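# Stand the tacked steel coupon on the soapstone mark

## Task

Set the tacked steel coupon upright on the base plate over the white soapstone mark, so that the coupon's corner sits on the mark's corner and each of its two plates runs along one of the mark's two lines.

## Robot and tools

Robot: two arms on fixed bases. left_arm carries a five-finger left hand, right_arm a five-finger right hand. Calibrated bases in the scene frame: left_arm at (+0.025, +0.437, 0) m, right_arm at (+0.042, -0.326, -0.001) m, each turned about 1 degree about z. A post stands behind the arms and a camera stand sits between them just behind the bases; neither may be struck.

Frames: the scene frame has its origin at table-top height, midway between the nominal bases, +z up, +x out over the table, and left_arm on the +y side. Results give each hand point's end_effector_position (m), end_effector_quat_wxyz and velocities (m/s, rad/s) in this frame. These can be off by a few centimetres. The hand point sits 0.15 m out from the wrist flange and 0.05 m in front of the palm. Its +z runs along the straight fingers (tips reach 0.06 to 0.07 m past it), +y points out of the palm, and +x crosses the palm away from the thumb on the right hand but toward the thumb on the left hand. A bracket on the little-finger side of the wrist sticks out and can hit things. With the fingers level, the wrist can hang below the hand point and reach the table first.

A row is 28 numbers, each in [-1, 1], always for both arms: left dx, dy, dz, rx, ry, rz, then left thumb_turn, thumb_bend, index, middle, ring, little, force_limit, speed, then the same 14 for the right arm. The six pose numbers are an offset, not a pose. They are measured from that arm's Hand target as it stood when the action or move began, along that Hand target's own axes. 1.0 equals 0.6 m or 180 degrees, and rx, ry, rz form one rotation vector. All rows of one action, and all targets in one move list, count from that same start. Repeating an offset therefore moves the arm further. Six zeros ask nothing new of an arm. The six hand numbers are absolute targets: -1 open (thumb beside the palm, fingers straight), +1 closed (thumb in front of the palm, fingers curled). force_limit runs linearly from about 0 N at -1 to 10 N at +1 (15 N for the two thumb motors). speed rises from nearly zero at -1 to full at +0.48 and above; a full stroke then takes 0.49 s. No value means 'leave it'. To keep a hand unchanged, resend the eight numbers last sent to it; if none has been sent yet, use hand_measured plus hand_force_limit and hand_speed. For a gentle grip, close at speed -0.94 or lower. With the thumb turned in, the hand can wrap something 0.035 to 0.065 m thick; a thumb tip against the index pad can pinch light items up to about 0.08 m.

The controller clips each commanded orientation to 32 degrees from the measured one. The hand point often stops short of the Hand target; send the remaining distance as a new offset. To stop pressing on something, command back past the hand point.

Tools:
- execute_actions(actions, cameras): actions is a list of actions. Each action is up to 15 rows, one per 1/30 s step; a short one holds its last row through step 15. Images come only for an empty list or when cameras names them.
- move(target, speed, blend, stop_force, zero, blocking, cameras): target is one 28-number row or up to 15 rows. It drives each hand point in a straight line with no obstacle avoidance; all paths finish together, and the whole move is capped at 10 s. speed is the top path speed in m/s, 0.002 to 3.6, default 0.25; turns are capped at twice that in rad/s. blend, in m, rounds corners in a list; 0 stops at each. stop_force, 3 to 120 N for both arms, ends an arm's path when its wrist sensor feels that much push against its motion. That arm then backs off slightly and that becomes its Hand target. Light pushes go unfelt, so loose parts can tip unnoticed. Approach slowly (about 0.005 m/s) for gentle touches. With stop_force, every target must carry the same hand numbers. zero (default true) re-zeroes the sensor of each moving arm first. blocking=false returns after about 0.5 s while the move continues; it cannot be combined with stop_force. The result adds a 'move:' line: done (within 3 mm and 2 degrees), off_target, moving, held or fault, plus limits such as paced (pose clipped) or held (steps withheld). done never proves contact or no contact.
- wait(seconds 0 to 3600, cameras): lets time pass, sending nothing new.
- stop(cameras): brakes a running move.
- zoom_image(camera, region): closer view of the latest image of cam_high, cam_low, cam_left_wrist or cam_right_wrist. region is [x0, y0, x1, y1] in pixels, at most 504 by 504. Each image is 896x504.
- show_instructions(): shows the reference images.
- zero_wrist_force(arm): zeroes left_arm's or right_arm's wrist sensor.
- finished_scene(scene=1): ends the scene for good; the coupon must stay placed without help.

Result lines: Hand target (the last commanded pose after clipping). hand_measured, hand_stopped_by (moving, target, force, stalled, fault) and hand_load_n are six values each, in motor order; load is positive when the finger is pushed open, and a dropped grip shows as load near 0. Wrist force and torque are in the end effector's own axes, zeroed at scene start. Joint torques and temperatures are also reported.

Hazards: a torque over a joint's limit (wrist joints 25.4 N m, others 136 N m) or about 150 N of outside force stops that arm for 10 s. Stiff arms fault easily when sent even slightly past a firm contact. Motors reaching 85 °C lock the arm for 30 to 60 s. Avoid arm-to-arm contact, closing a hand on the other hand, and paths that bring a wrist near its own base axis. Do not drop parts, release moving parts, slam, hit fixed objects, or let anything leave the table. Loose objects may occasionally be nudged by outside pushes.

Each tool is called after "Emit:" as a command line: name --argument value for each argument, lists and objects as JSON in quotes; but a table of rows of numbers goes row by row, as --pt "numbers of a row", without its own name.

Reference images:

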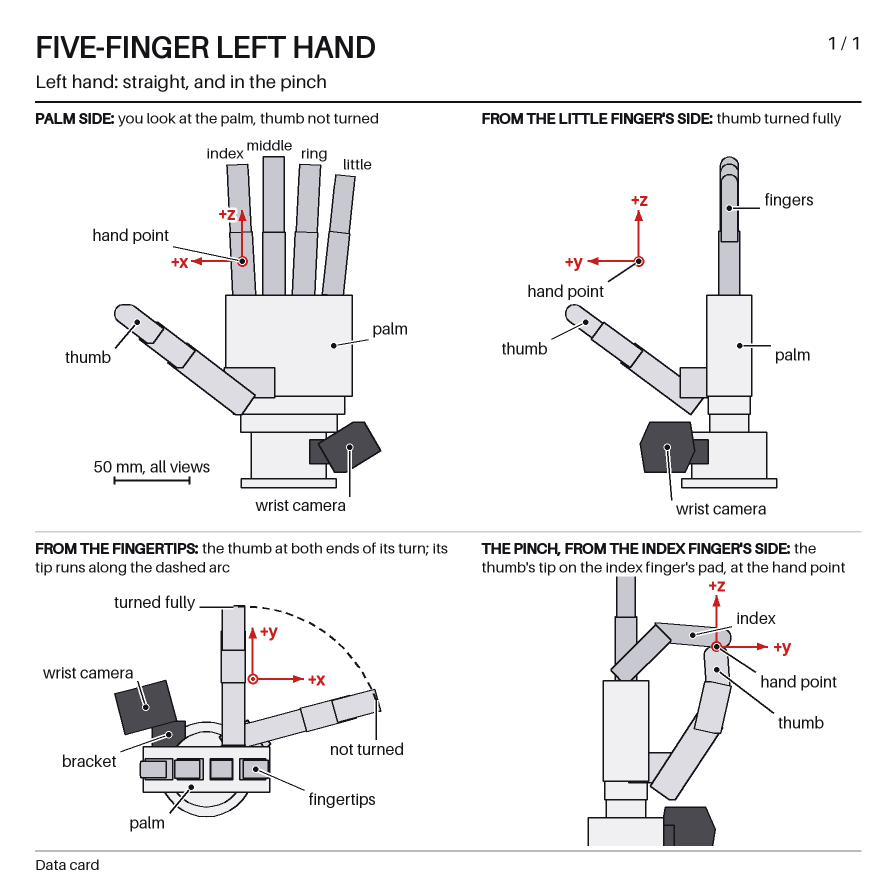

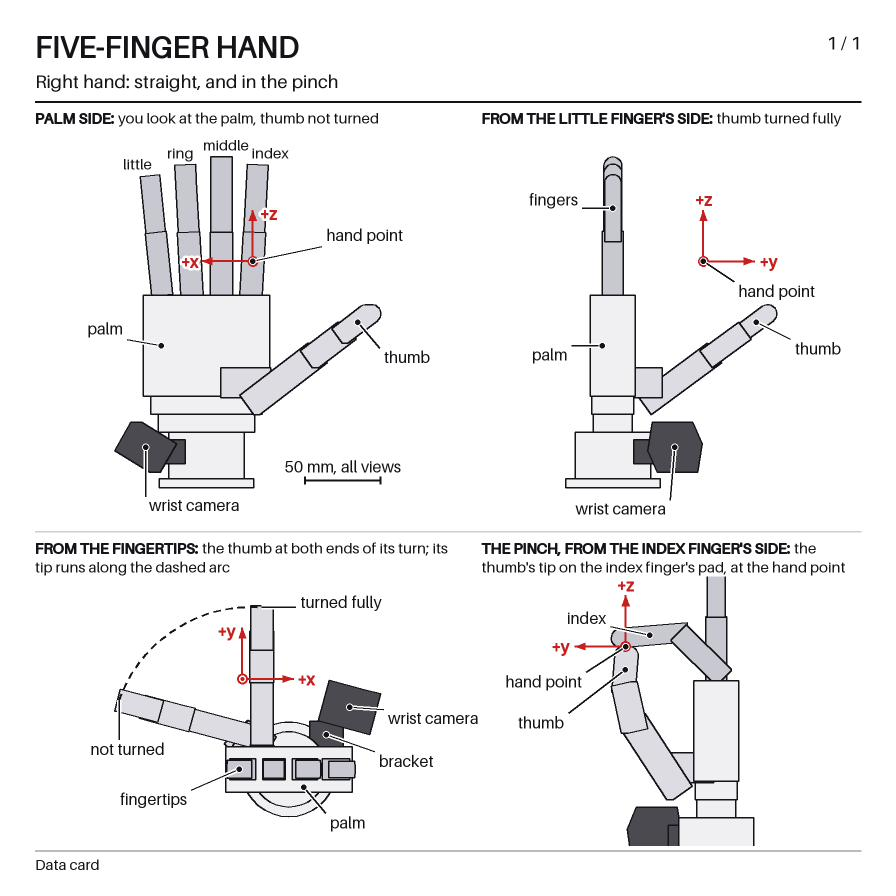

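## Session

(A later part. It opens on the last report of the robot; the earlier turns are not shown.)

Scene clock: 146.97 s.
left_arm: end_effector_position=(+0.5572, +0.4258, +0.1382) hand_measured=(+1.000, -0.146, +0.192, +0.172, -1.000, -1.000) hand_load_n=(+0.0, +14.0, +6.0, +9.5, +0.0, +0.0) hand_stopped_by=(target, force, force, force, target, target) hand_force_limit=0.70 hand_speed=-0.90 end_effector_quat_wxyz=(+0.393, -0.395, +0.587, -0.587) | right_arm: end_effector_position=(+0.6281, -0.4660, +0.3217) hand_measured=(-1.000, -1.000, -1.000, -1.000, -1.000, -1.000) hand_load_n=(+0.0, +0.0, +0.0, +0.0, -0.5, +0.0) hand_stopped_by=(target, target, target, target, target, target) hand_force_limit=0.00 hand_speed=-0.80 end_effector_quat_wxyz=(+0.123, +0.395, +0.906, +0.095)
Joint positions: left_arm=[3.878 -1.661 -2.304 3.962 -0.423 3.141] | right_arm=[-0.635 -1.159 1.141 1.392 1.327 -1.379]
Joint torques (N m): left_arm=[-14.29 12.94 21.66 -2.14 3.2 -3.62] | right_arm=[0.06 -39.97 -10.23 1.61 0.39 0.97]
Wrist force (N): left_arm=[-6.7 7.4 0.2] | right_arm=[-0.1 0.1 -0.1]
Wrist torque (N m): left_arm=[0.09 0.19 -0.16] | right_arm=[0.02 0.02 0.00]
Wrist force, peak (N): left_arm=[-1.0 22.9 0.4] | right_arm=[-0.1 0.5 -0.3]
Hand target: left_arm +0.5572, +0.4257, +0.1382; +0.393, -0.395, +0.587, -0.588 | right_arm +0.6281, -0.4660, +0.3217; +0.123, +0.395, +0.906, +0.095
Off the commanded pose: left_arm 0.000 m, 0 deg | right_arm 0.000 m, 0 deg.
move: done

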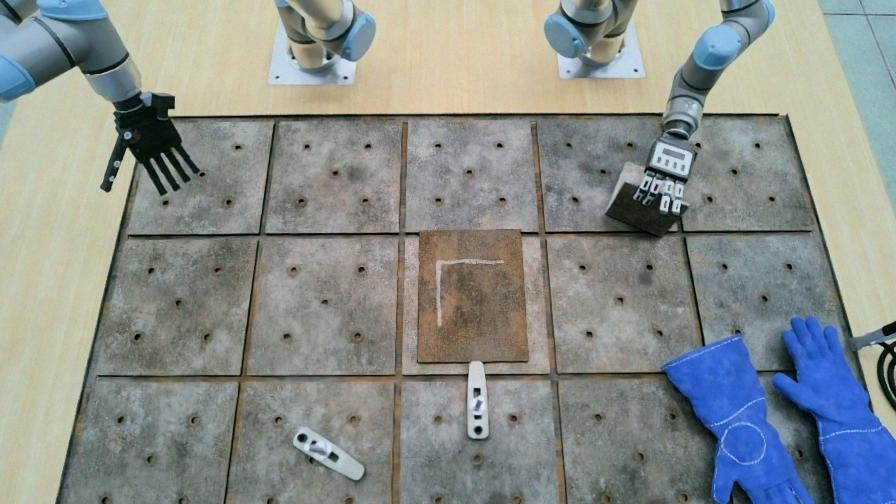

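Emit:
move --pt "0.0777 0 -0.0108 0 0.075 0 1 0.4 0.55 0.55 -1 -1 0.7 -0.9 0 0 0 0 0 0 -1 -1 -1 -1 -1 -1 0 -0.8" --pt "0.1505 0 -0.0395 0 0.15 0 1 0.4 0.55 0.55 -1 -1 0.7 -0.9 0 0 0 0 0 0 -1 -1 -1 -1 -1 -1 0 -0.8" --pt "0.2147 0 -0.0843 0 0.225 0 1 0.4 0.55 0.55 -1 -1 0.7 -0.9 0 0 0 0 0 0 -1 -1 -1 -1 -1 -1 0 -0.8" --blend '[0.01,0.01,0]' --speed 0.07 --cameras '["cam_high"]'

Scene clock: 155.17 s.
left_arm: end_effector_position=(+0.4615, +0.3258, +0.1386) hand_measured=(+1.000, -0.146, +0.192, +0.172, -1.000, -1.000) hand_load_n=(+0.0, +14.0, +8.0, +7.0, +0.0, +0.0) hand_stopped_by=(target, force, force, force, target, target) hand_force_limit=0.70 hand_speed=-0.90 end_effector_quat_wxyz=(+0.166, -0.167, +0.687, -0.688) | right_arm: end_effector_position=(+0.6281, -0.4660, +0.3217) hand_measured=(-1.000, -1.000, -1.000, -1.000, -1.000, -1.000) hand_load_n=(+0.0, +0.0, +0.0, +0.0, +0.0, +0.0) hand_stopped_by=(target, target, target, target, target, target) hand_force_limit=0.00 hand_speed=-0.80 end_effector_quat_wxyz=(+0.123, +0.395, +0.906, +0.095)
Joint positions: left_arm=[3.831 -1.75 -2.196 3.942 0.237 3.143] | right_arm=[-0.635 -1.159 1.141 1.392 1.327 -1.379]
Joint torques (N m): left_arm=[-10.73 19.06 24.38 -4.26 1.63 2.28] | right_arm=[0.51 -39.7 -10.24 1.58 0.52 0.98]
Wrist force (N): left_arm=[0.1 23.6 0.0] | right_arm=[0.1 0.1 -0.1]
Wrist torque (N m): left_arm=[0.94 -0.21 -0.40] | right_arm=[0.03 0.01 0.02]
Wrist force, peak (N): left_arm=[-0.1 23.9 -0.1] | right_arm=[0.0 0.3 -0.6]
Hand target: left_arm +0.4615, +0.3258, +0.1386; +0.165, -0.167, +0.687, -0.688 | right_arm +0.6281, -0.4660, +0.3217; +0.123, +0.395, +0.906, +0.095
Off the commanded pose: left_arm 0.000 m, 0 deg | right_arm 0.000 m, 0 deg.
move: done

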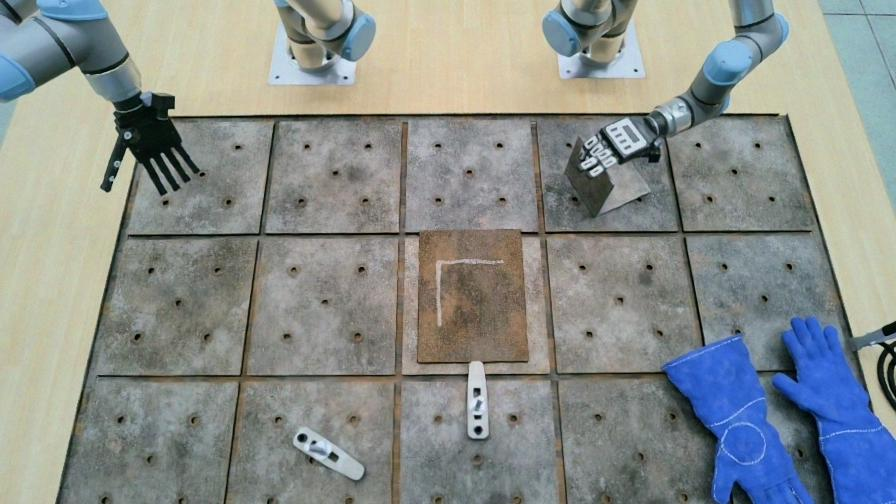

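Emit:
move --pt "0.0777 0 -0.0108 0 0.075 0 1 0.4 0.55 0.55 -1 -1 0.7 -0.9 0 0 0 0 0 0 -1 -1 -1 -1 -1 -1 0 -0.8" --pt "0.1505 0 -0.0395 0 0.15 0 1 0.4 0.55 0.55 -1 -1 0.7 -0.9 0 0 0 0 0 0 -1 -1 -1 -1 -1 -1 0 -0.8" --blend '[0.01,0]' --speed 0.07 --cameras '["cam_high"]'

Emit:
zoom_image --camera "cam_high" --region '[500, 100, 700, 260]'

Scene clock: 160.50 s.
left_arm: end_effector_position=(+0.3704, +0.3056, +0.1388) hand_measured=(+1.000, -0.146, +0.192, +0.172, -1.000, -1.000) hand_load_n=(+0.0, +14.0, +8.0, +6.5, +0.0, +0.0) hand_stopped_by=(target, force, force, force, target, target) hand_force_limit=0.70 hand_speed=-0.90 end_effector_quat_wxyz=(+0.001, -0.002, +0.706, -0.708) | right_arm: end_effector_position=(+0.6281, -0.4660, +0.3217) hand_measured=(-1.000, -1.000, -1.000, -1.000, -1.000, -1.000) hand_load_n=(+0.0, -0.5, +0.0, +0.0, +0.0, +0.0) hand_stopped_by=(target, target, target, target, target, target) hand_force_limit=0.00 hand_speed=-0.80 end_effector_quat_wxyz=(+0.123, +0.395, +0.906, +0.095)
Joint positions: left_arm=[3.772 -1.797 -2.134 3.928 0.649 3.142] | right_arm=[-0.635 -1.159 1.141 1.392 1.327 -1.379]
Joint torques (N m): left_arm=[-11.02 19.6 22.36 -6.24 2 -0.79] | right_arm=[0.39 -38.98 -9.61 1.64 0.47 1.15]
Wrist force (N): left_arm=[0.0 23.9 0.0] | right_arm=[0.0 0.1 -0.3]
Wrist torque (N m): left_arm=[0.95 -0.22 -0.40] | right_arm=[0.05 0.02 0.01]
Wrist force, peak (N): left_arm=[0.0 24.2 0.2] | right_arm=[0.0 0.5 -0.4]
Hand target: left_arm +0.3703, +0.3056, +0.1388; +0.001, -0.002, +0.706, -0.708 | right_arm +0.6281, -0.4660, +0.3217; +0.123, +0.395, +0.906, +0.095
Off the commanded pose: left_arm 0.000 m, 0 deg | right_arm 0.000 m, 0 deg.
move: done

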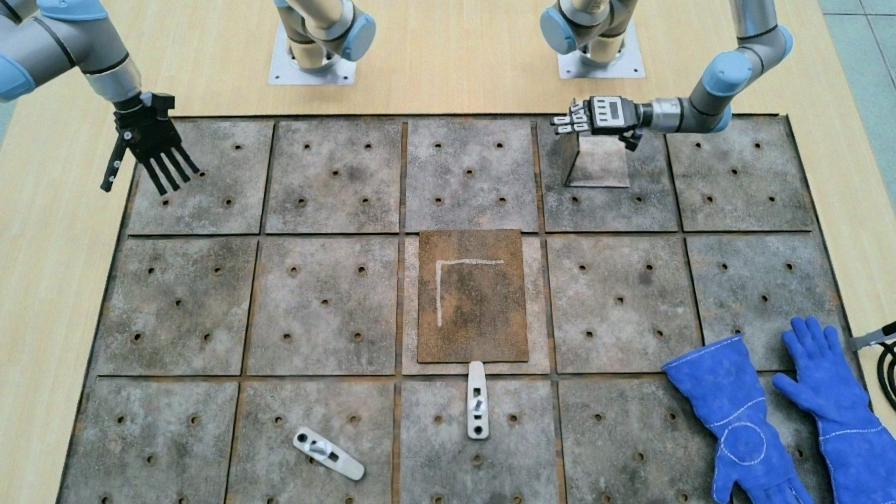

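Scaled by 2.520 from the camera's image (finer frame: 1280x720).

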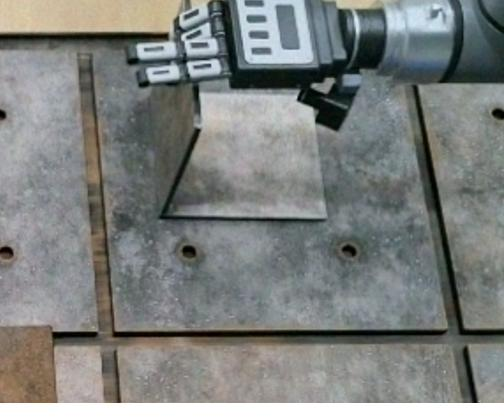

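Emit:
move --target '[0,0.005,0,0,0,0,1,0.4,0.55,0.55,-1,-1,0.7,-0.9,0,0,0,0,0,0,-1,-1,-1,-1,-1,-1,0,-0.8]' --speed 0.02

Scene clock: 162.17 s.
left_arm: end_effector_position=(+0.3703, +0.3056, +0.1359) hand_measured=(+1.000, -0.146, +0.192, +0.172, -1.000, -1.000) hand_load_n=(+0.0, +6.5, +9.0, +9.5, +0.0, +0.0) hand_stopped_by=(target, force, force, force, target, target) hand_force_limit=0.70 hand_speed=-0.90 end_effector_quat_wxyz=(+0.000, -0.002, +0.706, -0.708) | right_arm: end_effector_position=(+0.6281, -0.4660, +0.3217) hand_measured=(-1.000, -1.000, -1.000, -1.000, -1.000, -1.000) hand_load_n=(+0.0, +0.0, +0.0, +0.0, +0.0, +0.0) hand_stopped_by=(target, target, target, target, target, target) hand_force_limit=0.00 hand_speed=-0.80 end_effector_quat_wxyz=(+0.123, +0.395, +0.906, +0.095)
Joint positions: left_arm=[3.772 -1.803 -2.137 3.936 0.649 3.142] | right_arm=[-0.635 -1.159 1.141 1.392 1.327 -1.379]
Joint torques (N m): left_arm=[-9.62 0.15 -8.13 10.14 0.18 2.73] | right_arm=[-0.05 -39.63 -9.34 1.48 0.55 1.2]
Wrist force (N): left_arm=[2.0 -78.1 -15.2] | right_arm=[-0.4 0.1 -0.1]
Wrist torque (N m): left_arm=[-2.77 -0.60 0.97] | right_arm=[0.03 0.07 -0.01]
Wrist force, peak (N): left_arm=[2.0 -78.1 -15.2] | right_arm=[-0.1 0.3 -0.4]
Hand target: left_arm +0.3703, +0.3056, +0.1358; +0.001, -0.002, +0.706, -0.708 | right_arm +0.6281, -0.4660, +0.3217; +0.123, +0.395, +0.906, +0.095
Off the commanded pose: left_arm 0.000 m, 0 deg | right_arm 0.000 m, 0 deg.
move: done

Emit:
move --target '[0,-0.003,0,0,0,0,1,0.4,0.55,0.55,-1,-1,0.7,-0.9,0,0,0,0,0,0,-1,-1,-1,-1,-1,-1,0,-0.8]' --speed 0.02

Scene clock: 163.60 s.
left_arm: end_effector_position=(+0.3703, +0.3056, +0.1375) hand_measured=(+1.000, -0.146, +0.192, +0.172, -1.000, -1.000) hand_load_n=(+0.0, +10.0, +8.5, +6.5, -0.5, +0.0) hand_stopped_by=(target, force, force, force, target, target) hand_force_limit=0.70 hand_speed=-0.90 end_effector_quat_wxyz=(+0.000, -0.002, +0.706, -0.708) | right_arm: end_effector_position=(+0.6281, -0.4660, +0.3217) hand_measured=(-1.000, -1.000, -1.000, -1.000, -1.000, -1.000) hand_load_n=(+0.0, +0.0, +0.0, +0.0, +0.0, +0.0) hand_stopped_by=(target, target, target, target, target, target) hand_force_limit=0.00 hand_speed=-0.80 end_effector_quat_wxyz=(+0.123, +0.395, +0.906, +0.095)
Joint positions: left_arm=[3.772 -1.8 -2.135 3.932 0.649 3.142] | right_arm=[-0.635 -1.159 1.141 1.392 1.327 -1.379]
Joint torques (N m): left_arm=[-7.14 30.1 20.86 -4.91 -0.9 2.52] | right_arm=[0.04 -39.65 -9.34 1.6 0.58 1.06]
Wrist force (N): left_arm=[2.5 8.7 -4.4] | right_arm=[0.0 0.2 -0.2]
Wrist torque (N m): left_arm=[0.24 -0.33 -0.15] | right_arm=[0.04 0.01 0.01]
Wrist force, peak (N): left_arm=[1.8 -85.2 -16.5] | right_arm=[-0.2 0.5 -0.3]
Hand target: left_arm +0.3703, +0.3056, +0.1376; +0.001, -0.002, +0.706, -0.708 | right_arm +0.6281, -0.4660, +0.3217; +0.123, +0.395, +0.906, +0.095
Off the commanded pose: left_arm 0.000 m, 0 deg | right_arm 0.000 m, 0 deg.
move: done

Emit:
move --target '[0,0,0,0,0,0,1,-0.25,0,0,-1,-1,0.7,-0.6,0,0,0,0,0,0,-1,-1,-1,-1,-1,-1,0,-0.8]' --speed 0.02

Emit:
move --pt "0 -0.005 0 0 0 0 1 -0.25 0 0 -1 -1 0.7 -0.6 0 0 0 0 0 0 -1 -1 -1 -1 -1 -1 0 -0.8" --pt "-0.0583 -0.005 0 0 0 0 1 -0.25 0 0 -1 -1 0.7 -0.6 0 0 0 0 0 0 -1 -1 -1 -1 -1 -1 0 -0.8" --speed 0.06 --cameras '["cam_high","cam_low"]'

Scene clock: 164.67 s.
left_arm: end_effector_position=(+0.3703, +0.3056, +0.1376) hand_measured=(+1.000, -0.250, +0.000, +0.000, -1.000, -1.000) hand_load_n=(+0.0, -1.0, +0.0, +0.0, +0.0, +0.0) hand_stopped_by=(target, target, target, target, target, target) hand_force_limit=0.70 hand_speed=-0.60 end_effector_quat_wxyz=(+0.000, -0.002, +0.706, -0.708) | right_arm: end_effector_position=(+0.6281, -0.4660, +0.3217) hand_measured=(-1.000, -1.000, -1.000, -1.000, -1.000, -1.000) hand_load_n=(+0.0, +0.0, +0.0, +0.0, +0.0, +0.0) hand_stopped_by=(target, target, target, target, target, target) hand_force_limit=0.00 hand_speed=-0.80 end_effector_quat_wxyz=(+0.123, +0.395, +0.906, +0.095)
Joint positions: left_arm=[3.772 -1.799 -2.135 3.931 0.649 3.142] | right_arm=[-0.635 -1.159 1.141 1.392 1.327 -1.379]
Joint torques (N m): left_arm=[-4.24 25.23 14.33 0.71 -0.71 2.34] | right_arm=[-0.04 -38.81 -9.92 1.52 0.61 1.04]
Wrist force (N): left_arm=[1.5 -4.1 -5.6] | right_arm=[0.0 0.2 -0.2]
Wrist torque (N m): left_arm=[-0.18 -0.31 0.00] | right_arm=[0.04 0.01 0.01]
Wrist force, peak (N): left_arm=[1.8 15.7 -2.2] | right_arm=[0.0 0.4 -0.3]
Hand target: left_arm +0.3703, +0.3056, +0.1376; +0.001, -0.002, +0.706, -0.708 | right_arm +0.6281, -0.4660, +0.3217; +0.123, +0.395, +0.906, +0.095
Off the commanded pose: left_arm 0.000 m, 0 deg | right_arm 0.000 m, 0 deg.
move: done

Scene clock: 166.10 s.
left_arm: end_effector_position=(+0.4052, +0.3057, +0.1405) hand_measured=(+1.000, -0.250, +0.000, +0.000, -1.000, -1.000) hand_load_n=(+0.0, +0.0, +0.0, +0.0, +0.0, +0.0) hand_stopped_by=(target, target, target, target, target, target) hand_force_limit=0.70 hand_speed=-0.60 end_effector_quat_wxyz=(+0.001, -0.002, +0.706, -0.708) | right_arm: end_effector_position=(+0.6281, -0.4660, +0.3217) hand_measured=(-1.000, -1.000, -1.000, -1.000, -1.000, -1.000) hand_load_n=(+0.0, +0.0, +0.0, +0.0, +0.0, -0.5) hand_stopped_by=(target, target, target, target, target, target) hand_force_limit=0.00 hand_speed=-0.80 end_effector_quat_wxyz=(+0.123, +0.395, +0.906, +0.095)
Joint positions: left_arm=[3.719 -1.862 -2.038 3.896 0.597 3.143] | right_arm=[-0.635 -1.159 1.141 1.392 1.327 -1.379]
Joint torques (N m): left_arm=[-9.8 18.47 22.37 -3.12 -1.51 2.83] | right_arm=[0.17 -39.81 -9.13 1.5 0.58 1.06]
Wrist force (N): left_arm=[0.5 -0.6 1.7] | right_arm=[0.2 0.3 -0.3]
Wrist torque (N m): left_arm=[-0.13 -0.06 -0.10] | right_arm=[0.06 -0.02 0.02]
Wrist force, peak (N): left_arm=[1.5 -5.0 -5.8] | right_arm=[0.0 0.5 -0.2]
Hand target: left_arm +0.4053, +0.3057, +0.1405; +0.001, -0.002, +0.706, -0.708 | right_arm +0.6281, -0.4660, +0.3217; +0.123, +0.395, +0.906, +0.095
Off the commanded pose: left_arm 0.000 m, 0 deg | right_arm 0.000 m, 0 deg.
move: done

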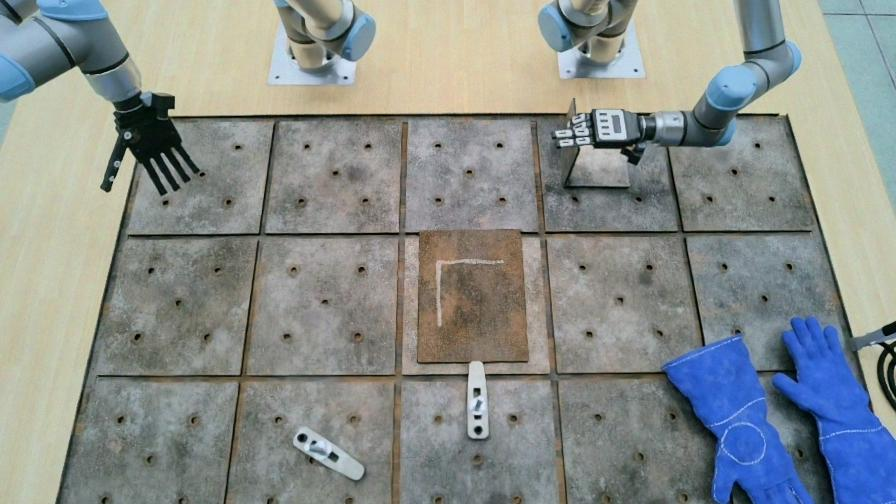

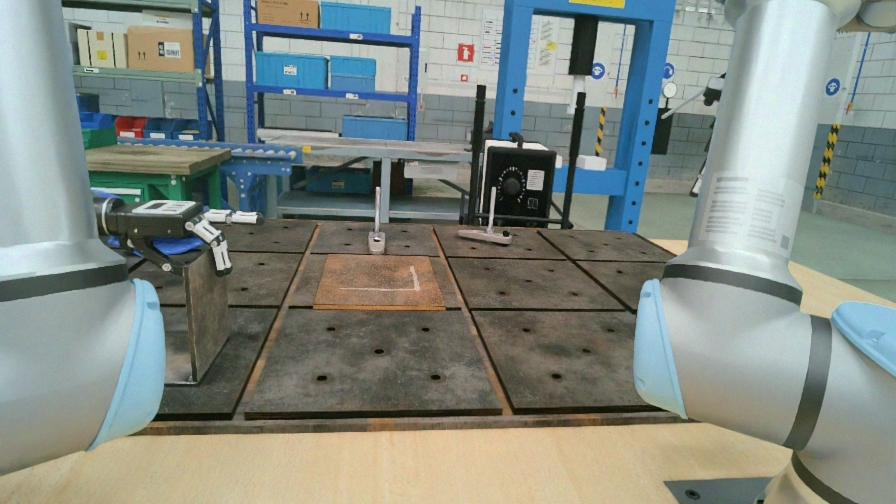

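Emit:
move --target '[0,0.0042,0,0,0,0,1,0.4,0.6,0.6,-1,-1,0.8,-0.9,0,0,0,0,0,0,-1,-1,-1,-1,-1,-1,0,-0.8]' --speed 0.02

Emit:
move --target '[0,-0.0025,0,0,0,0,1,0.4,0.6,0.6,-1,-1,0.8,-0.9,0,0,0,0,0,0,-1,-1,-1,-1,-1,-1,0,-0.8]' --speed 0.01

Scene clock: 168.07 s.
left_arm: end_effector_position=(+0.4053, +0.3057, +0.1380) hand_measured=(+1.000, -0.112, +0.182, +0.164, -1.000, -1.000) hand_load_n=(+0.5, +13.5, +9.5, +10.0, +0.0, +0.0) hand_stopped_by=(target, force, force, force, target, target) hand_force_limit=0.80 hand_speed=-0.90 end_effector_quat_wxyz=(+0.000, -0.002, +0.706, -0.708) | right_arm: end_effector_position=(+0.6281, -0.4660, +0.3217) hand_measured=(-1.000, -1.000, -1.000, -1.000, -1.000, -1.000) hand_load_n=(+0.0, +0.0, +0.0, +0.0, +0.0, +0.0) hand_stopped_by=(target, target, target, target, target, target) hand_force_limit=0.00 hand_speed=-0.80 end_effector_quat_wxyz=(+0.123, +0.395, +0.906, +0.095)
Joint positions: left_arm=[3.719 -1.867 -2.04 3.903 0.597 3.143] | right_arm=[-0.635 -1.159 1.141 1.392 1.327 -1.379]
Joint torques (N m): left_arm=[17.43 15.72 11.66 4.49 2.3 1.71] | right_arm=[0.23 -39.03 -9.59 1.56 0.48 1.16]
Wrist force (N): left_arm=[-1.9 -20.9 21.1] | right_arm=[0.0 0.3 -0.3]
Wrist torque (N m): left_arm=[-1.72 0.28 0.16] | right_arm=[0.05 0.00 0.01]
Wrist force, peak (N): left_arm=[-4.9 -19.7 29.2] | right_arm=[-0.2 0.4 -0.5]
Hand target: left_arm +0.4053, +0.3057, +0.1380; +0.001, -0.002, +0.706, -0.708 | right_arm +0.6281, -0.4660, +0.3217; +0.123, +0.395, +0.906, +0.095
Off the commanded pose: left_arm 0.000 m, 0 deg | right_arm 0.000 m, 0 deg.
move: done

Scene clock: 168.57 s.
left_arm: end_effector_position=(+0.4053, +0.3057, +0.1394) hand_measured=(+1.000, -0.114, +0.182, +0.164, -1.000, -1.000) hand_load_n=(+0.5, +14.5, +7.5, +5.5, +0.0, +0.0) hand_stopped_by=(target, force, force, force, target, target) hand_force_limit=0.80 hand_speed=-0.90 end_effector_quat_wxyz=(+0.001, -0.002, +0.706, -0.708) | right_arm: end_effector_position=(+0.6281, -0.4660, +0.3217) hand_measured=(-1.000, -1.000, -1.000, -1.000, -1.000, -1.000) hand_load_n=(+0.0, +0.0, +0.0, +0.0, +0.0, +0.0) hand_stopped_by=(target, target, target, target, target, target) hand_force_limit=0.00 hand_speed=-0.80 end_effector_quat_wxyz=(+0.123, +0.395, +0.906, +0.095)
Joint positions: left_arm=[3.719 -1.864 -2.038 3.899 0.597 3.143] | right_arm=[-0.635 -1.159 1.141 1.392 1.327 -1.379]
Joint torques (N m): left_arm=[2.96 36.82 23.31 -5.77 0.01 0.78] | right_arm=[-0.07 -39.3 -9.64 1.59 0.72 1.21]
Wrist force (N): left_arm=[1.3 22.1 -0.8] | right_arm=[-0.1 0.3 -0.2]
Wrist torque (N m): left_arm=[0.76 -0.22 -0.35] | right_arm=[0.05 0.02 0.01]
Wrist force, peak (N): left_arm=[-1.5 -20.9 22.0] | right_arm=[0.0 0.4 -0.4]
Hand target: left_arm +0.4053, +0.3057, +0.1395; +0.001, -0.002, +0.706, -0.708 | right_arm +0.6281, -0.4660, +0.3217; +0.123, +0.395, +0.906, +0.095
Off the commanded pose: left_arm 0.000 m, 0 deg | right_arm 0.000 m, 0 deg.
move: done

Emit:
move --target '[0,0,0.1667,0,0,0,1,0.4,0.6,0.6,-1,-1,0.8,-0.9,0,0,0,0,0,0,-1,-1,-1,-1,-1,-1,0,-0.8]' --speed 0.05 --cameras '["cam_high"]'

Emit:
zoom_image --camera "cam_high" --region '[460, 100, 700, 260]'

Scene clock: 171.73 s.
left_arm: end_effector_position=(+0.4056, +0.2058, +0.1397) hand_measured=(+1.000, -0.114, +0.182, +0.164, -1.000, -1.000) hand_load_n=(+0.0, +14.5, +6.0, +7.0, +0.0, +0.0) hand_stopped_by=(target, force, force, force, target, target) hand_force_limit=0.80 hand_speed=-0.90 end_effector_quat_wxyz=(+0.001, -0.002, +0.706, -0.708) | right_arm: end_effector_position=(+0.6281, -0.4660, +0.3217) hand_measured=(-1.000, -1.000, -1.000, -1.000, -1.000, -1.000) hand_load_n=(+0.0, +0.0, +0.0, +0.0, +0.0, +0.0) hand_stopped_by=(target, target, target, target, target, target) hand_force_limit=0.00 hand_speed=-0.80 end_effector_quat_wxyz=(+0.123, +0.395, +0.906, +0.095)
Joint positions: left_arm=[3.497 -1.831 -2.084 3.91 0.374 3.145] | right_arm=[-0.635 -1.159 1.141 1.392 1.327 -1.379]
Joint torques (N m): left_arm=[-11.3 30.53 15.68 -0.84 -1.7 2.15] | right_arm=[0.7 -39.32 -9.15 1.51 0.6 1.28]
Wrist force (N): left_arm=[1.6 22.2 -0.7] | right_arm=[0.0 0.3 -0.3]
Wrist torque (N m): left_arm=[0.72 -0.18 -0.42] | right_arm=[0.06 0.02 0.02]
Wrist force, peak (N): left_arm=[1.6 23.7 -1.0] | right_arm=[0.1 0.5 -0.4]
Hand target: left_arm +0.4056, +0.2057, +0.1397; +0.001, -0.002, +0.706, -0.708 | right_arm +0.6281, -0.4660, +0.3217; +0.123, +0.395, +0.906, +0.095
Off the commanded pose: left_arm 0.000 m, 0 deg | right_arm 0.000 m, 0 deg.
move: done

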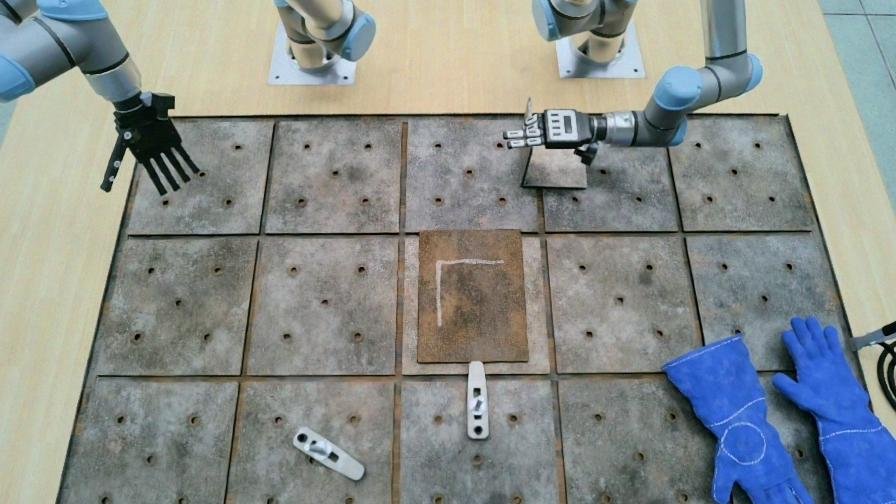

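Scaled by 2.100 from the camera's image (finer frame: 1280x720).

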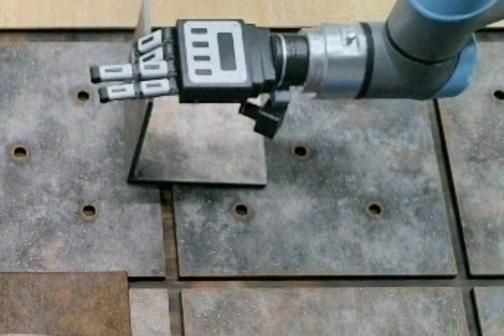

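Emit:
move --target '[0,0,0.3,0,0,0,1,0.4,0.6,0.6,-1,-1,0.8,-0.9,0,0,0,0,0,0,-1,-1,-1,-1,-1,-1,0,-0.8]' --speed 0.05 --cameras '["cam_high"]'

Emit:
zoom_image --camera "cam_high" --region '[380, 100, 620, 280]'

Scene clock: 183.47 s.
left_arm: end_effector_position=(+0.4062, +0.0257, +0.1401) hand_measured=(+1.000, -0.114, +0.182, +0.164, -1.000, -1.000) hand_load_n=(-0.5, +15.0, +5.5, +7.5, -0.5, +0.0) hand_stopped_by=(target, force, force, force, target, target) hand_force_limit=0.80 hand_speed=-0.90 end_effector_quat_wxyz=(+0.001, -0.002, +0.707, -0.708) | right_arm: end_effector_position=(+0.6281, -0.4660, +0.3217) hand_measured=(-1.000, -1.000, -1.000, -1.000, -1.000, -1.000) hand_load_n=(+0.0, +0.0, +0.0, +0.0, +0.0, +0.0) hand_stopped_by=(target, target, target, target, target, target) hand_force_limit=0.00 hand_speed=-0.80 end_effector_quat_wxyz=(+0.123, +0.395, +0.906, +0.095)
Joint positions: left_arm=[3.054 -1.887 -2.003 3.907 -0.069 3.123] | right_arm=[-0.635 -1.159 1.141 1.392 1.327 -1.379]
Joint torques (N m): left_arm=[-10.82 42.16 10.07 2.41 -1.79 -3.31] | right_arm=[0.59 -39.69 -9.78 1.51 0.77 1.39]
Wrist force (N): left_arm=[1.0 21.6 -1.1] | right_arm=[-0.1 0.3 -0.3]
Wrist torque (N m): left_arm=[0.80 -0.07 -0.38] | right_arm=[0.05 0.01 0.01]
Wrist force, peak (N): left_arm=[1.6 23.7 -1.4] | right_arm=[0.2 0.4 -0.5]
Hand target: left_arm +0.4062, +0.0257, +0.1400; +0.001, -0.002, +0.706, -0.708 | right_arm +0.6281, -0.4660, +0.3217; +0.123, +0.395, +0.906, +0.095
Off the commanded pose: left_arm 0.000 m, 0 deg | right_arm 0.000 m, 0 deg.
move: done

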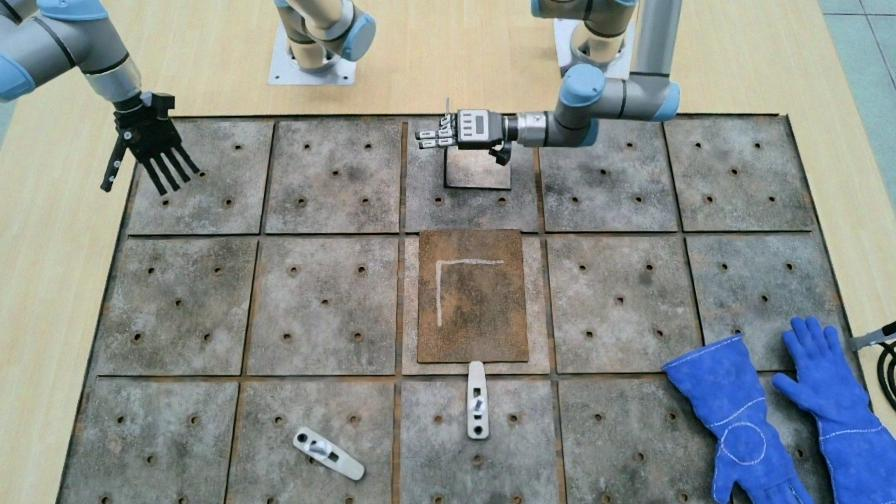

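Scaled by 2.100 from the camera's image (finer frame: 1280x720).

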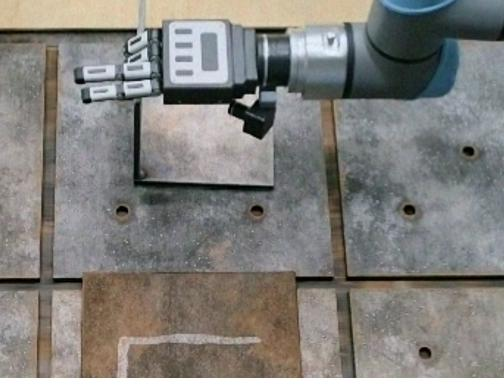

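Emit:
move --target '[0,0,0.0338,0,-0.0133,0,1,0.4,0.6,0.6,-1,-1,0.8,-0.9,0,0,0,0,0,0,-1,-1,-1,-1,-1,-1,0,-0.8]' --speed 0.03

Emit:
move --target '[0,0.0025,0,0,0,0,1,0.4,0.6,0.6,-1,-1,0.8,-0.9,0,0,0,0,0,0,-1,-1,-1,-1,-1,-1,0,-0.8]' --speed 0.01

Scene clock: 185.97 s.
left_arm: end_effector_position=(+0.4062, +0.0055, +0.1401) hand_measured=(+1.000, -0.114, +0.182, +0.164, -1.000, -1.000) hand_load_n=(+0.0, +15.0, +4.0, +9.0, +0.0, +0.0) hand_stopped_by=(target, force, force, force, target, target) hand_force_limit=0.80 hand_speed=-0.90 end_effector_quat_wxyz=(+0.015, -0.017, +0.706, -0.708) | right_arm: end_effector_position=(+0.6281, -0.4660, +0.3217) hand_measured=(-1.000, -1.000, -1.000, -1.000, -1.000, -1.000) hand_load_n=(+0.0, +0.0, +0.0, +0.0, +0.0, +0.0) hand_stopped_by=(target, target, target, target, target, target) hand_force_limit=0.00 hand_speed=-0.80 end_effector_quat_wxyz=(+0.123, +0.395, +0.906, +0.095)
Joint positions: left_arm=[3.006 -1.884 -2.008 3.904 -0.158 3.127] | right_arm=[-0.635 -1.159 1.141 1.392 1.327 -1.379]
Joint torques (N m): left_arm=[-10.72 39.93 13.15 -1.64 -1.77 2.48] | right_arm=[-0.39 -39.54 -9.94 1.54 0.55 1.33]
Wrist force (N): left_arm=[0.6 21.4 -1.2] | right_arm=[0.1 0.2 -0.2]
Wrist torque (N m): left_arm=[0.52 0.03 -0.49] | right_arm=[0.04 0.00 0.01]
Wrist force, peak (N): left_arm=[1.0 23.8 -0.9] | right_arm=[-0.2 0.6 -0.2]
Hand target: left_arm +0.4063, +0.0054, +0.1401; +0.015, -0.017, +0.706, -0.708 | right_arm +0.6281, -0.4660, +0.3217; +0.123, +0.395, +0.906, +0.095
Off the commanded pose: left_arm 0.000 m, 0 deg | right_arm 0.000 m, 0 deg.
move: done

Scene clock: 186.47 s.
left_arm: end_effector_position=(+0.4063, +0.0054, +0.1387) hand_measured=(+1.000, -0.114, +0.182, +0.164, -1.000, -1.000) hand_load_n=(+0.0, +14.5, +4.5, +10.5, -0.5, +0.0) hand_stopped_by=(target, force, force, force, target, target) hand_force_limit=0.80 hand_speed=-0.90 end_effector_quat_wxyz=(+0.015, -0.017, +0.706, -0.708) | right_arm: end_effector_position=(+0.6281, -0.4660, +0.3217) hand_measured=(-1.000, -1.000, -1.000, -1.000, -1.000, -1.000) hand_load_n=(+0.0, +0.0, +0.0, +0.0, +0.0, +0.0) hand_stopped_by=(target, target, target, target, target, target) hand_force_limit=0.00 hand_speed=-0.80 end_effector_quat_wxyz=(+0.123, +0.395, +0.906, +0.095)
Joint positions: left_arm=[3.006 -1.886 -2.009 3.908 -0.158 3.128] | right_arm=[-0.635 -1.159 1.141 1.392 1.327 -1.379]
Joint torques (N m): left_arm=[-9.05 24.83 5.16 2.03 0.68 0.53] | right_arm=[0.09 -39.02 -10.14 1.53 0.66 1.46]
Wrist force (N): left_arm=[-4.5 10.5 7.7] | right_arm=[0.1 0.3 -0.2]
Wrist torque (N m): left_arm=[-0.31 0.46 -0.42] | right_arm=[0.06 0.00 0.02]
Wrist force, peak (N): left_arm=[0.7 22.1 -1.1] | right_arm=[-0.1 0.5 -0.4]
Hand target: left_arm +0.4062, +0.0054, +0.1386; +0.015, -0.017, +0.706, -0.708 | right_arm +0.6281, -0.4660, +0.3217; +0.123, +0.395, +0.906, +0.095
Off the commanded pose: left_arm 0.000 m, 0 deg | right_arm 0.000 m, 0 deg.
move: done

Emit:
move --target '[0,0,0,0,0,0,1,-0.25,0,0,-1,-1,0.7,-0.6,0,0,0,0,0,0,-1,-1,-1,-1,-1,-1,0,-0.8]' --speed 0.02 --cameras '["cam_high","cam_low","cam_left_wrist"]'

Emit:
zoom_image --camera "cam_low" --region '[150, 180, 450, 420]'

Emit:
zoom_image --camera "cam_high" --region '[380, 90, 560, 210]'

Scene clock: 187.83 s.
left_arm: end_effector_position=(+0.4062, +0.0054, +0.1386) hand_measured=(+1.000, -0.250, +0.000, +0.000, -1.000, -1.000) hand_load_n=(+0.0, -0.5, +0.0, +0.0, +0.0, +0.0) hand_stopped_by=(target, target, target, target, target, target) hand_force_limit=0.70 hand_speed=-0.60 end_effector_quat_wxyz=(+0.015, -0.017, +0.706, -0.708) | right_arm: end_effector_position=(+0.6281, -0.4660, +0.3217) hand_measured=(-1.000, -1.000, -1.000, -1.000, -1.000, -1.000) hand_load_n=(+0.0, +0.0, +0.0, +0.0, +0.0, +0.0) hand_stopped_by=(target, target, target, target, target, target) hand_force_limit=0.00 hand_speed=-0.80 end_effector_quat_wxyz=(+0.123, +0.395, +0.906, +0.095)
Joint positions: left_arm=[3.006 -1.886 -2.009 3.908 -0.158 3.127] | right_arm=[-0.635 -1.159 1.141 1.392 1.327 -1.379]
Joint torques (N m): left_arm=[-4.5 33.15 15.34 2.59 0.28 -2.72] | right_arm=[-0.85 -39.69 -9.86 1.45 0.81 1.32]
Wrist force (N): left_arm=[0.6 -1.2 0.5] | right_arm=[0.0 0.2 -0.3]
Wrist torque (N m): left_arm=[-0.04 -0.09 -0.12] | right_arm=[0.05 0.02 0.01]
Wrist force, peak (N): left_arm=[-1.2 15.8 3.3] | right_arm=[-0.1 0.4 -0.6]
Hand target: left_arm +0.4062, +0.0054, +0.1386; +0.015, -0.017, +0.706, -0.708 | right_arm +0.6281, -0.4660, +0.3217; +0.123, +0.395, +0.906, +0.095
Off the commanded pose: left_arm 0.000 m, 0 deg | right_arm 0.000 m, 0 deg.
move: done

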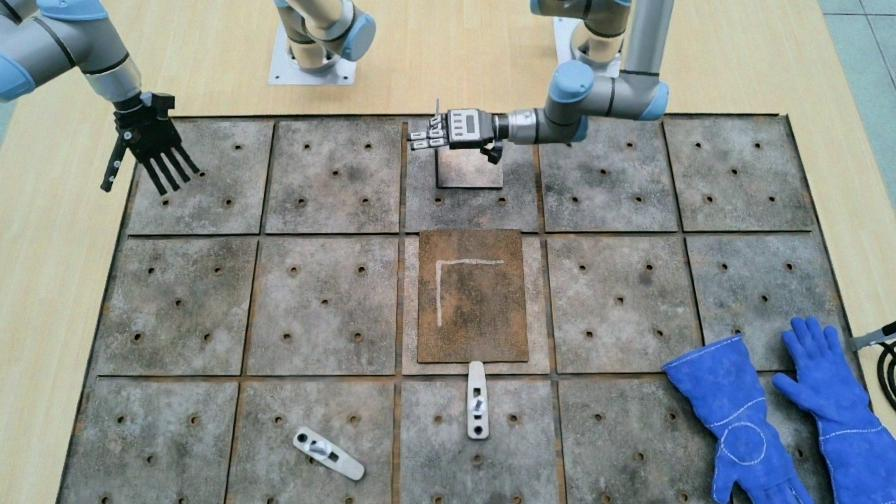

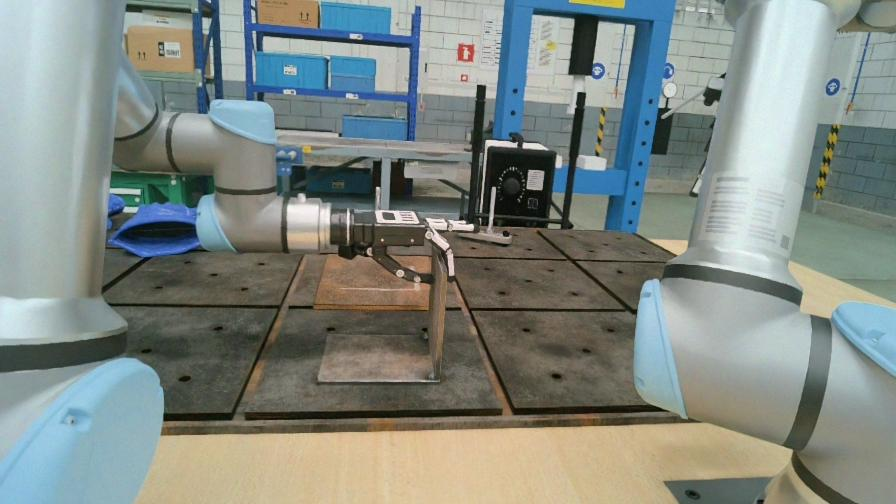

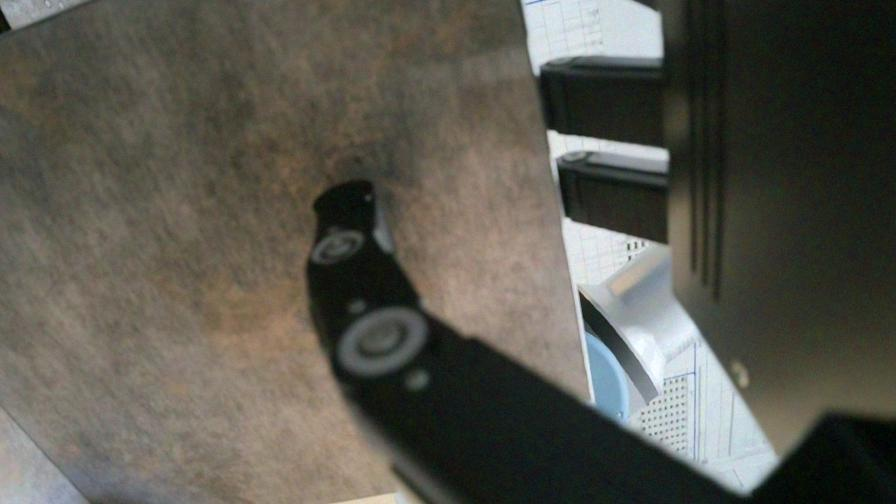

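Scaled by 1.680 from the camera's image (finer frame: 1280x720).

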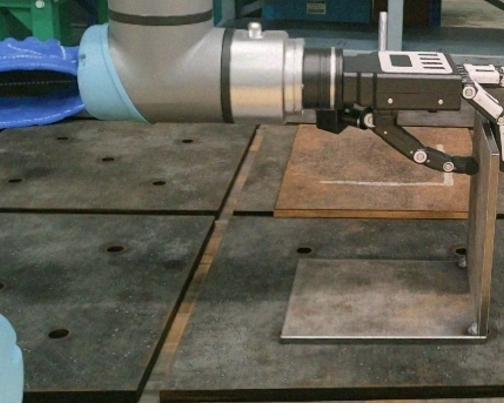

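Scaled by 2.800 from the camera's image (finer frame: 1280x720).

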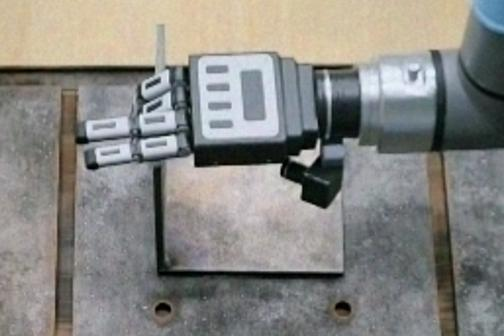

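Emit:
move --pt "0 -0.12 0 0 0 0 1 -0.25 0 0 -1 -1 0.7 -0.6 0 0 0 0 0 0 -1 -1 -1 -1 -1 -1 0 -0.8" --pt "0 -0.12 -0.3 0 0 0 1 -0.25 0 0 -1 -1 0.7 -0.6 0 0 0 0 0 0 -1 -1 -1 -1 -1 -1 0 -0.8" --speed 0.2 --blend '[0.02,0]' --cameras '["cam_high","cam_low"]'

Emit:
zoom_image --camera "cam_high" --region '[390, 70, 550, 220]'

Emit:
zoom_image --camera "cam_low" --region '[260, 200, 500, 420]'

Scene clock: 191.37 s.
left_arm: end_effector_position=(+0.3983, +0.1852, +0.2102) hand_measured=(+1.000, -0.250, +0.000, +0.000, -1.000, -1.000) hand_load_n=(+0.0, +0.0, +0.0, +0.0, +0.0, +0.0) hand_stopped_by=(target, target, target, target, target, target) hand_force_limit=0.70 hand_speed=-0.60 end_effector_quat_wxyz=(+0.015, -0.017, +0.706, -0.708) | right_arm: end_effector_position=(+0.6281, -0.4660, +0.3217) hand_measured=(-1.000, -1.000, -1.000, -1.000, -1.000, -1.000) hand_load_n=(+0.0, -0.5, +0.0, -0.5, -0.5, +0.0) hand_stopped_by=(target, target, target, target, target, target) hand_force_limit=0.00 hand_speed=-0.80 end_effector_quat_wxyz=(+0.123, +0.395, +0.906, +0.095)
Joint positions: left_arm=[3.465 -1.672 -2.051 3.717 0.301 3.146] | right_arm=[-0.635 -1.159 1.141 1.392 1.327 -1.379]
Joint torques (N m): left_arm=[9.94 13.59 7.05 -2.65 1.57 2.72] | right_arm=[-0.35 -39.55 -9.64 1.5 0.81 1.35]
Wrist force (N): left_arm=[0.6 -0.5 1.9] | right_arm=[0.0 0.4 -0.2]
Wrist torque (N m): left_arm=[-0.09 -0.09 -0.09] | right_arm=[0.06 0.00 0.02]
Wrist force, peak (N): left_arm=[0.9 -1.0 2.6] | right_arm=[0.0 0.5 -0.6]
Hand target: left_arm +0.3983, +0.1854, +0.2102; +0.015, -0.017, +0.706, -0.708 | right_arm +0.6281, -0.4660, +0.3217; +0.123, +0.395, +0.906, +0.095
Off the commanded pose: left_arm 0.000 m, 0 deg | right_arm 0.000 m, 0 deg.
move: done

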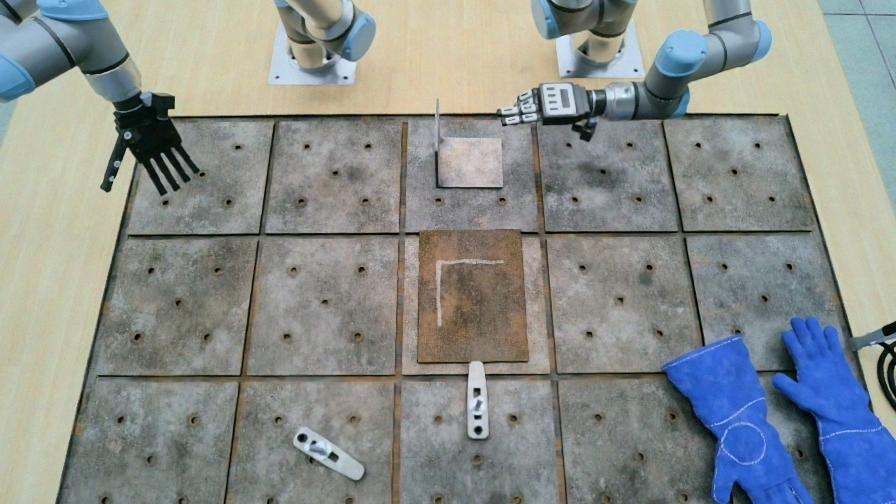

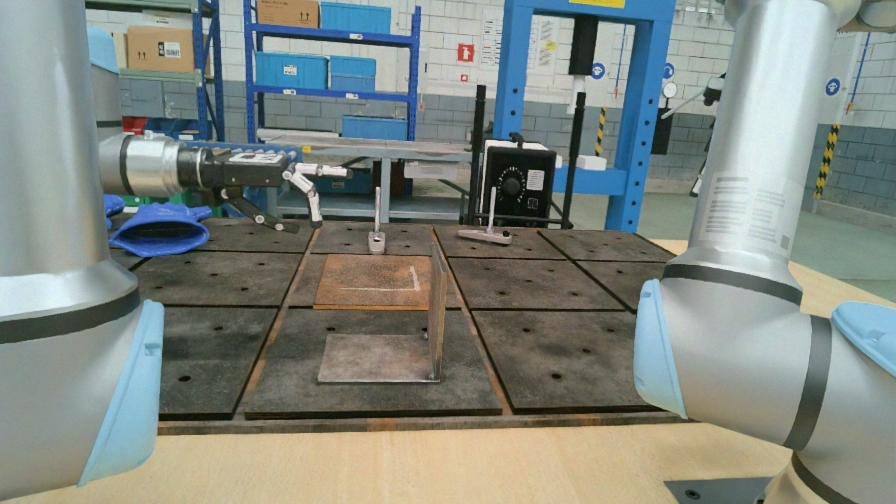

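Scaled by 3.150 from the camera's image (finer frame: 1280x720).

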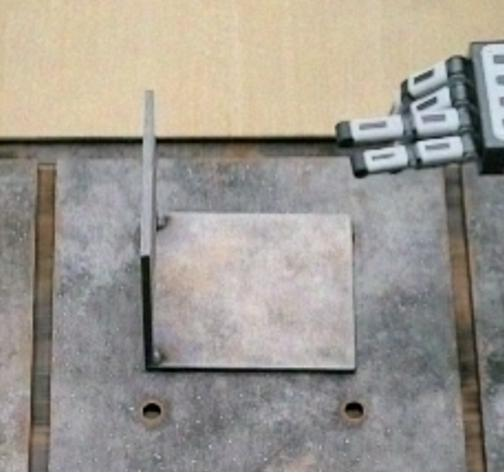

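Scaled by 2.100 from the camera's image (finer frame: 1280x720).

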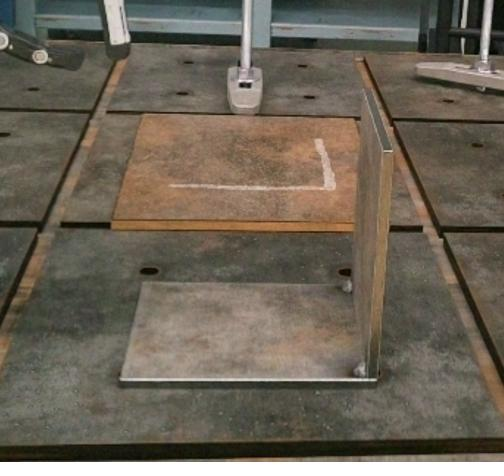

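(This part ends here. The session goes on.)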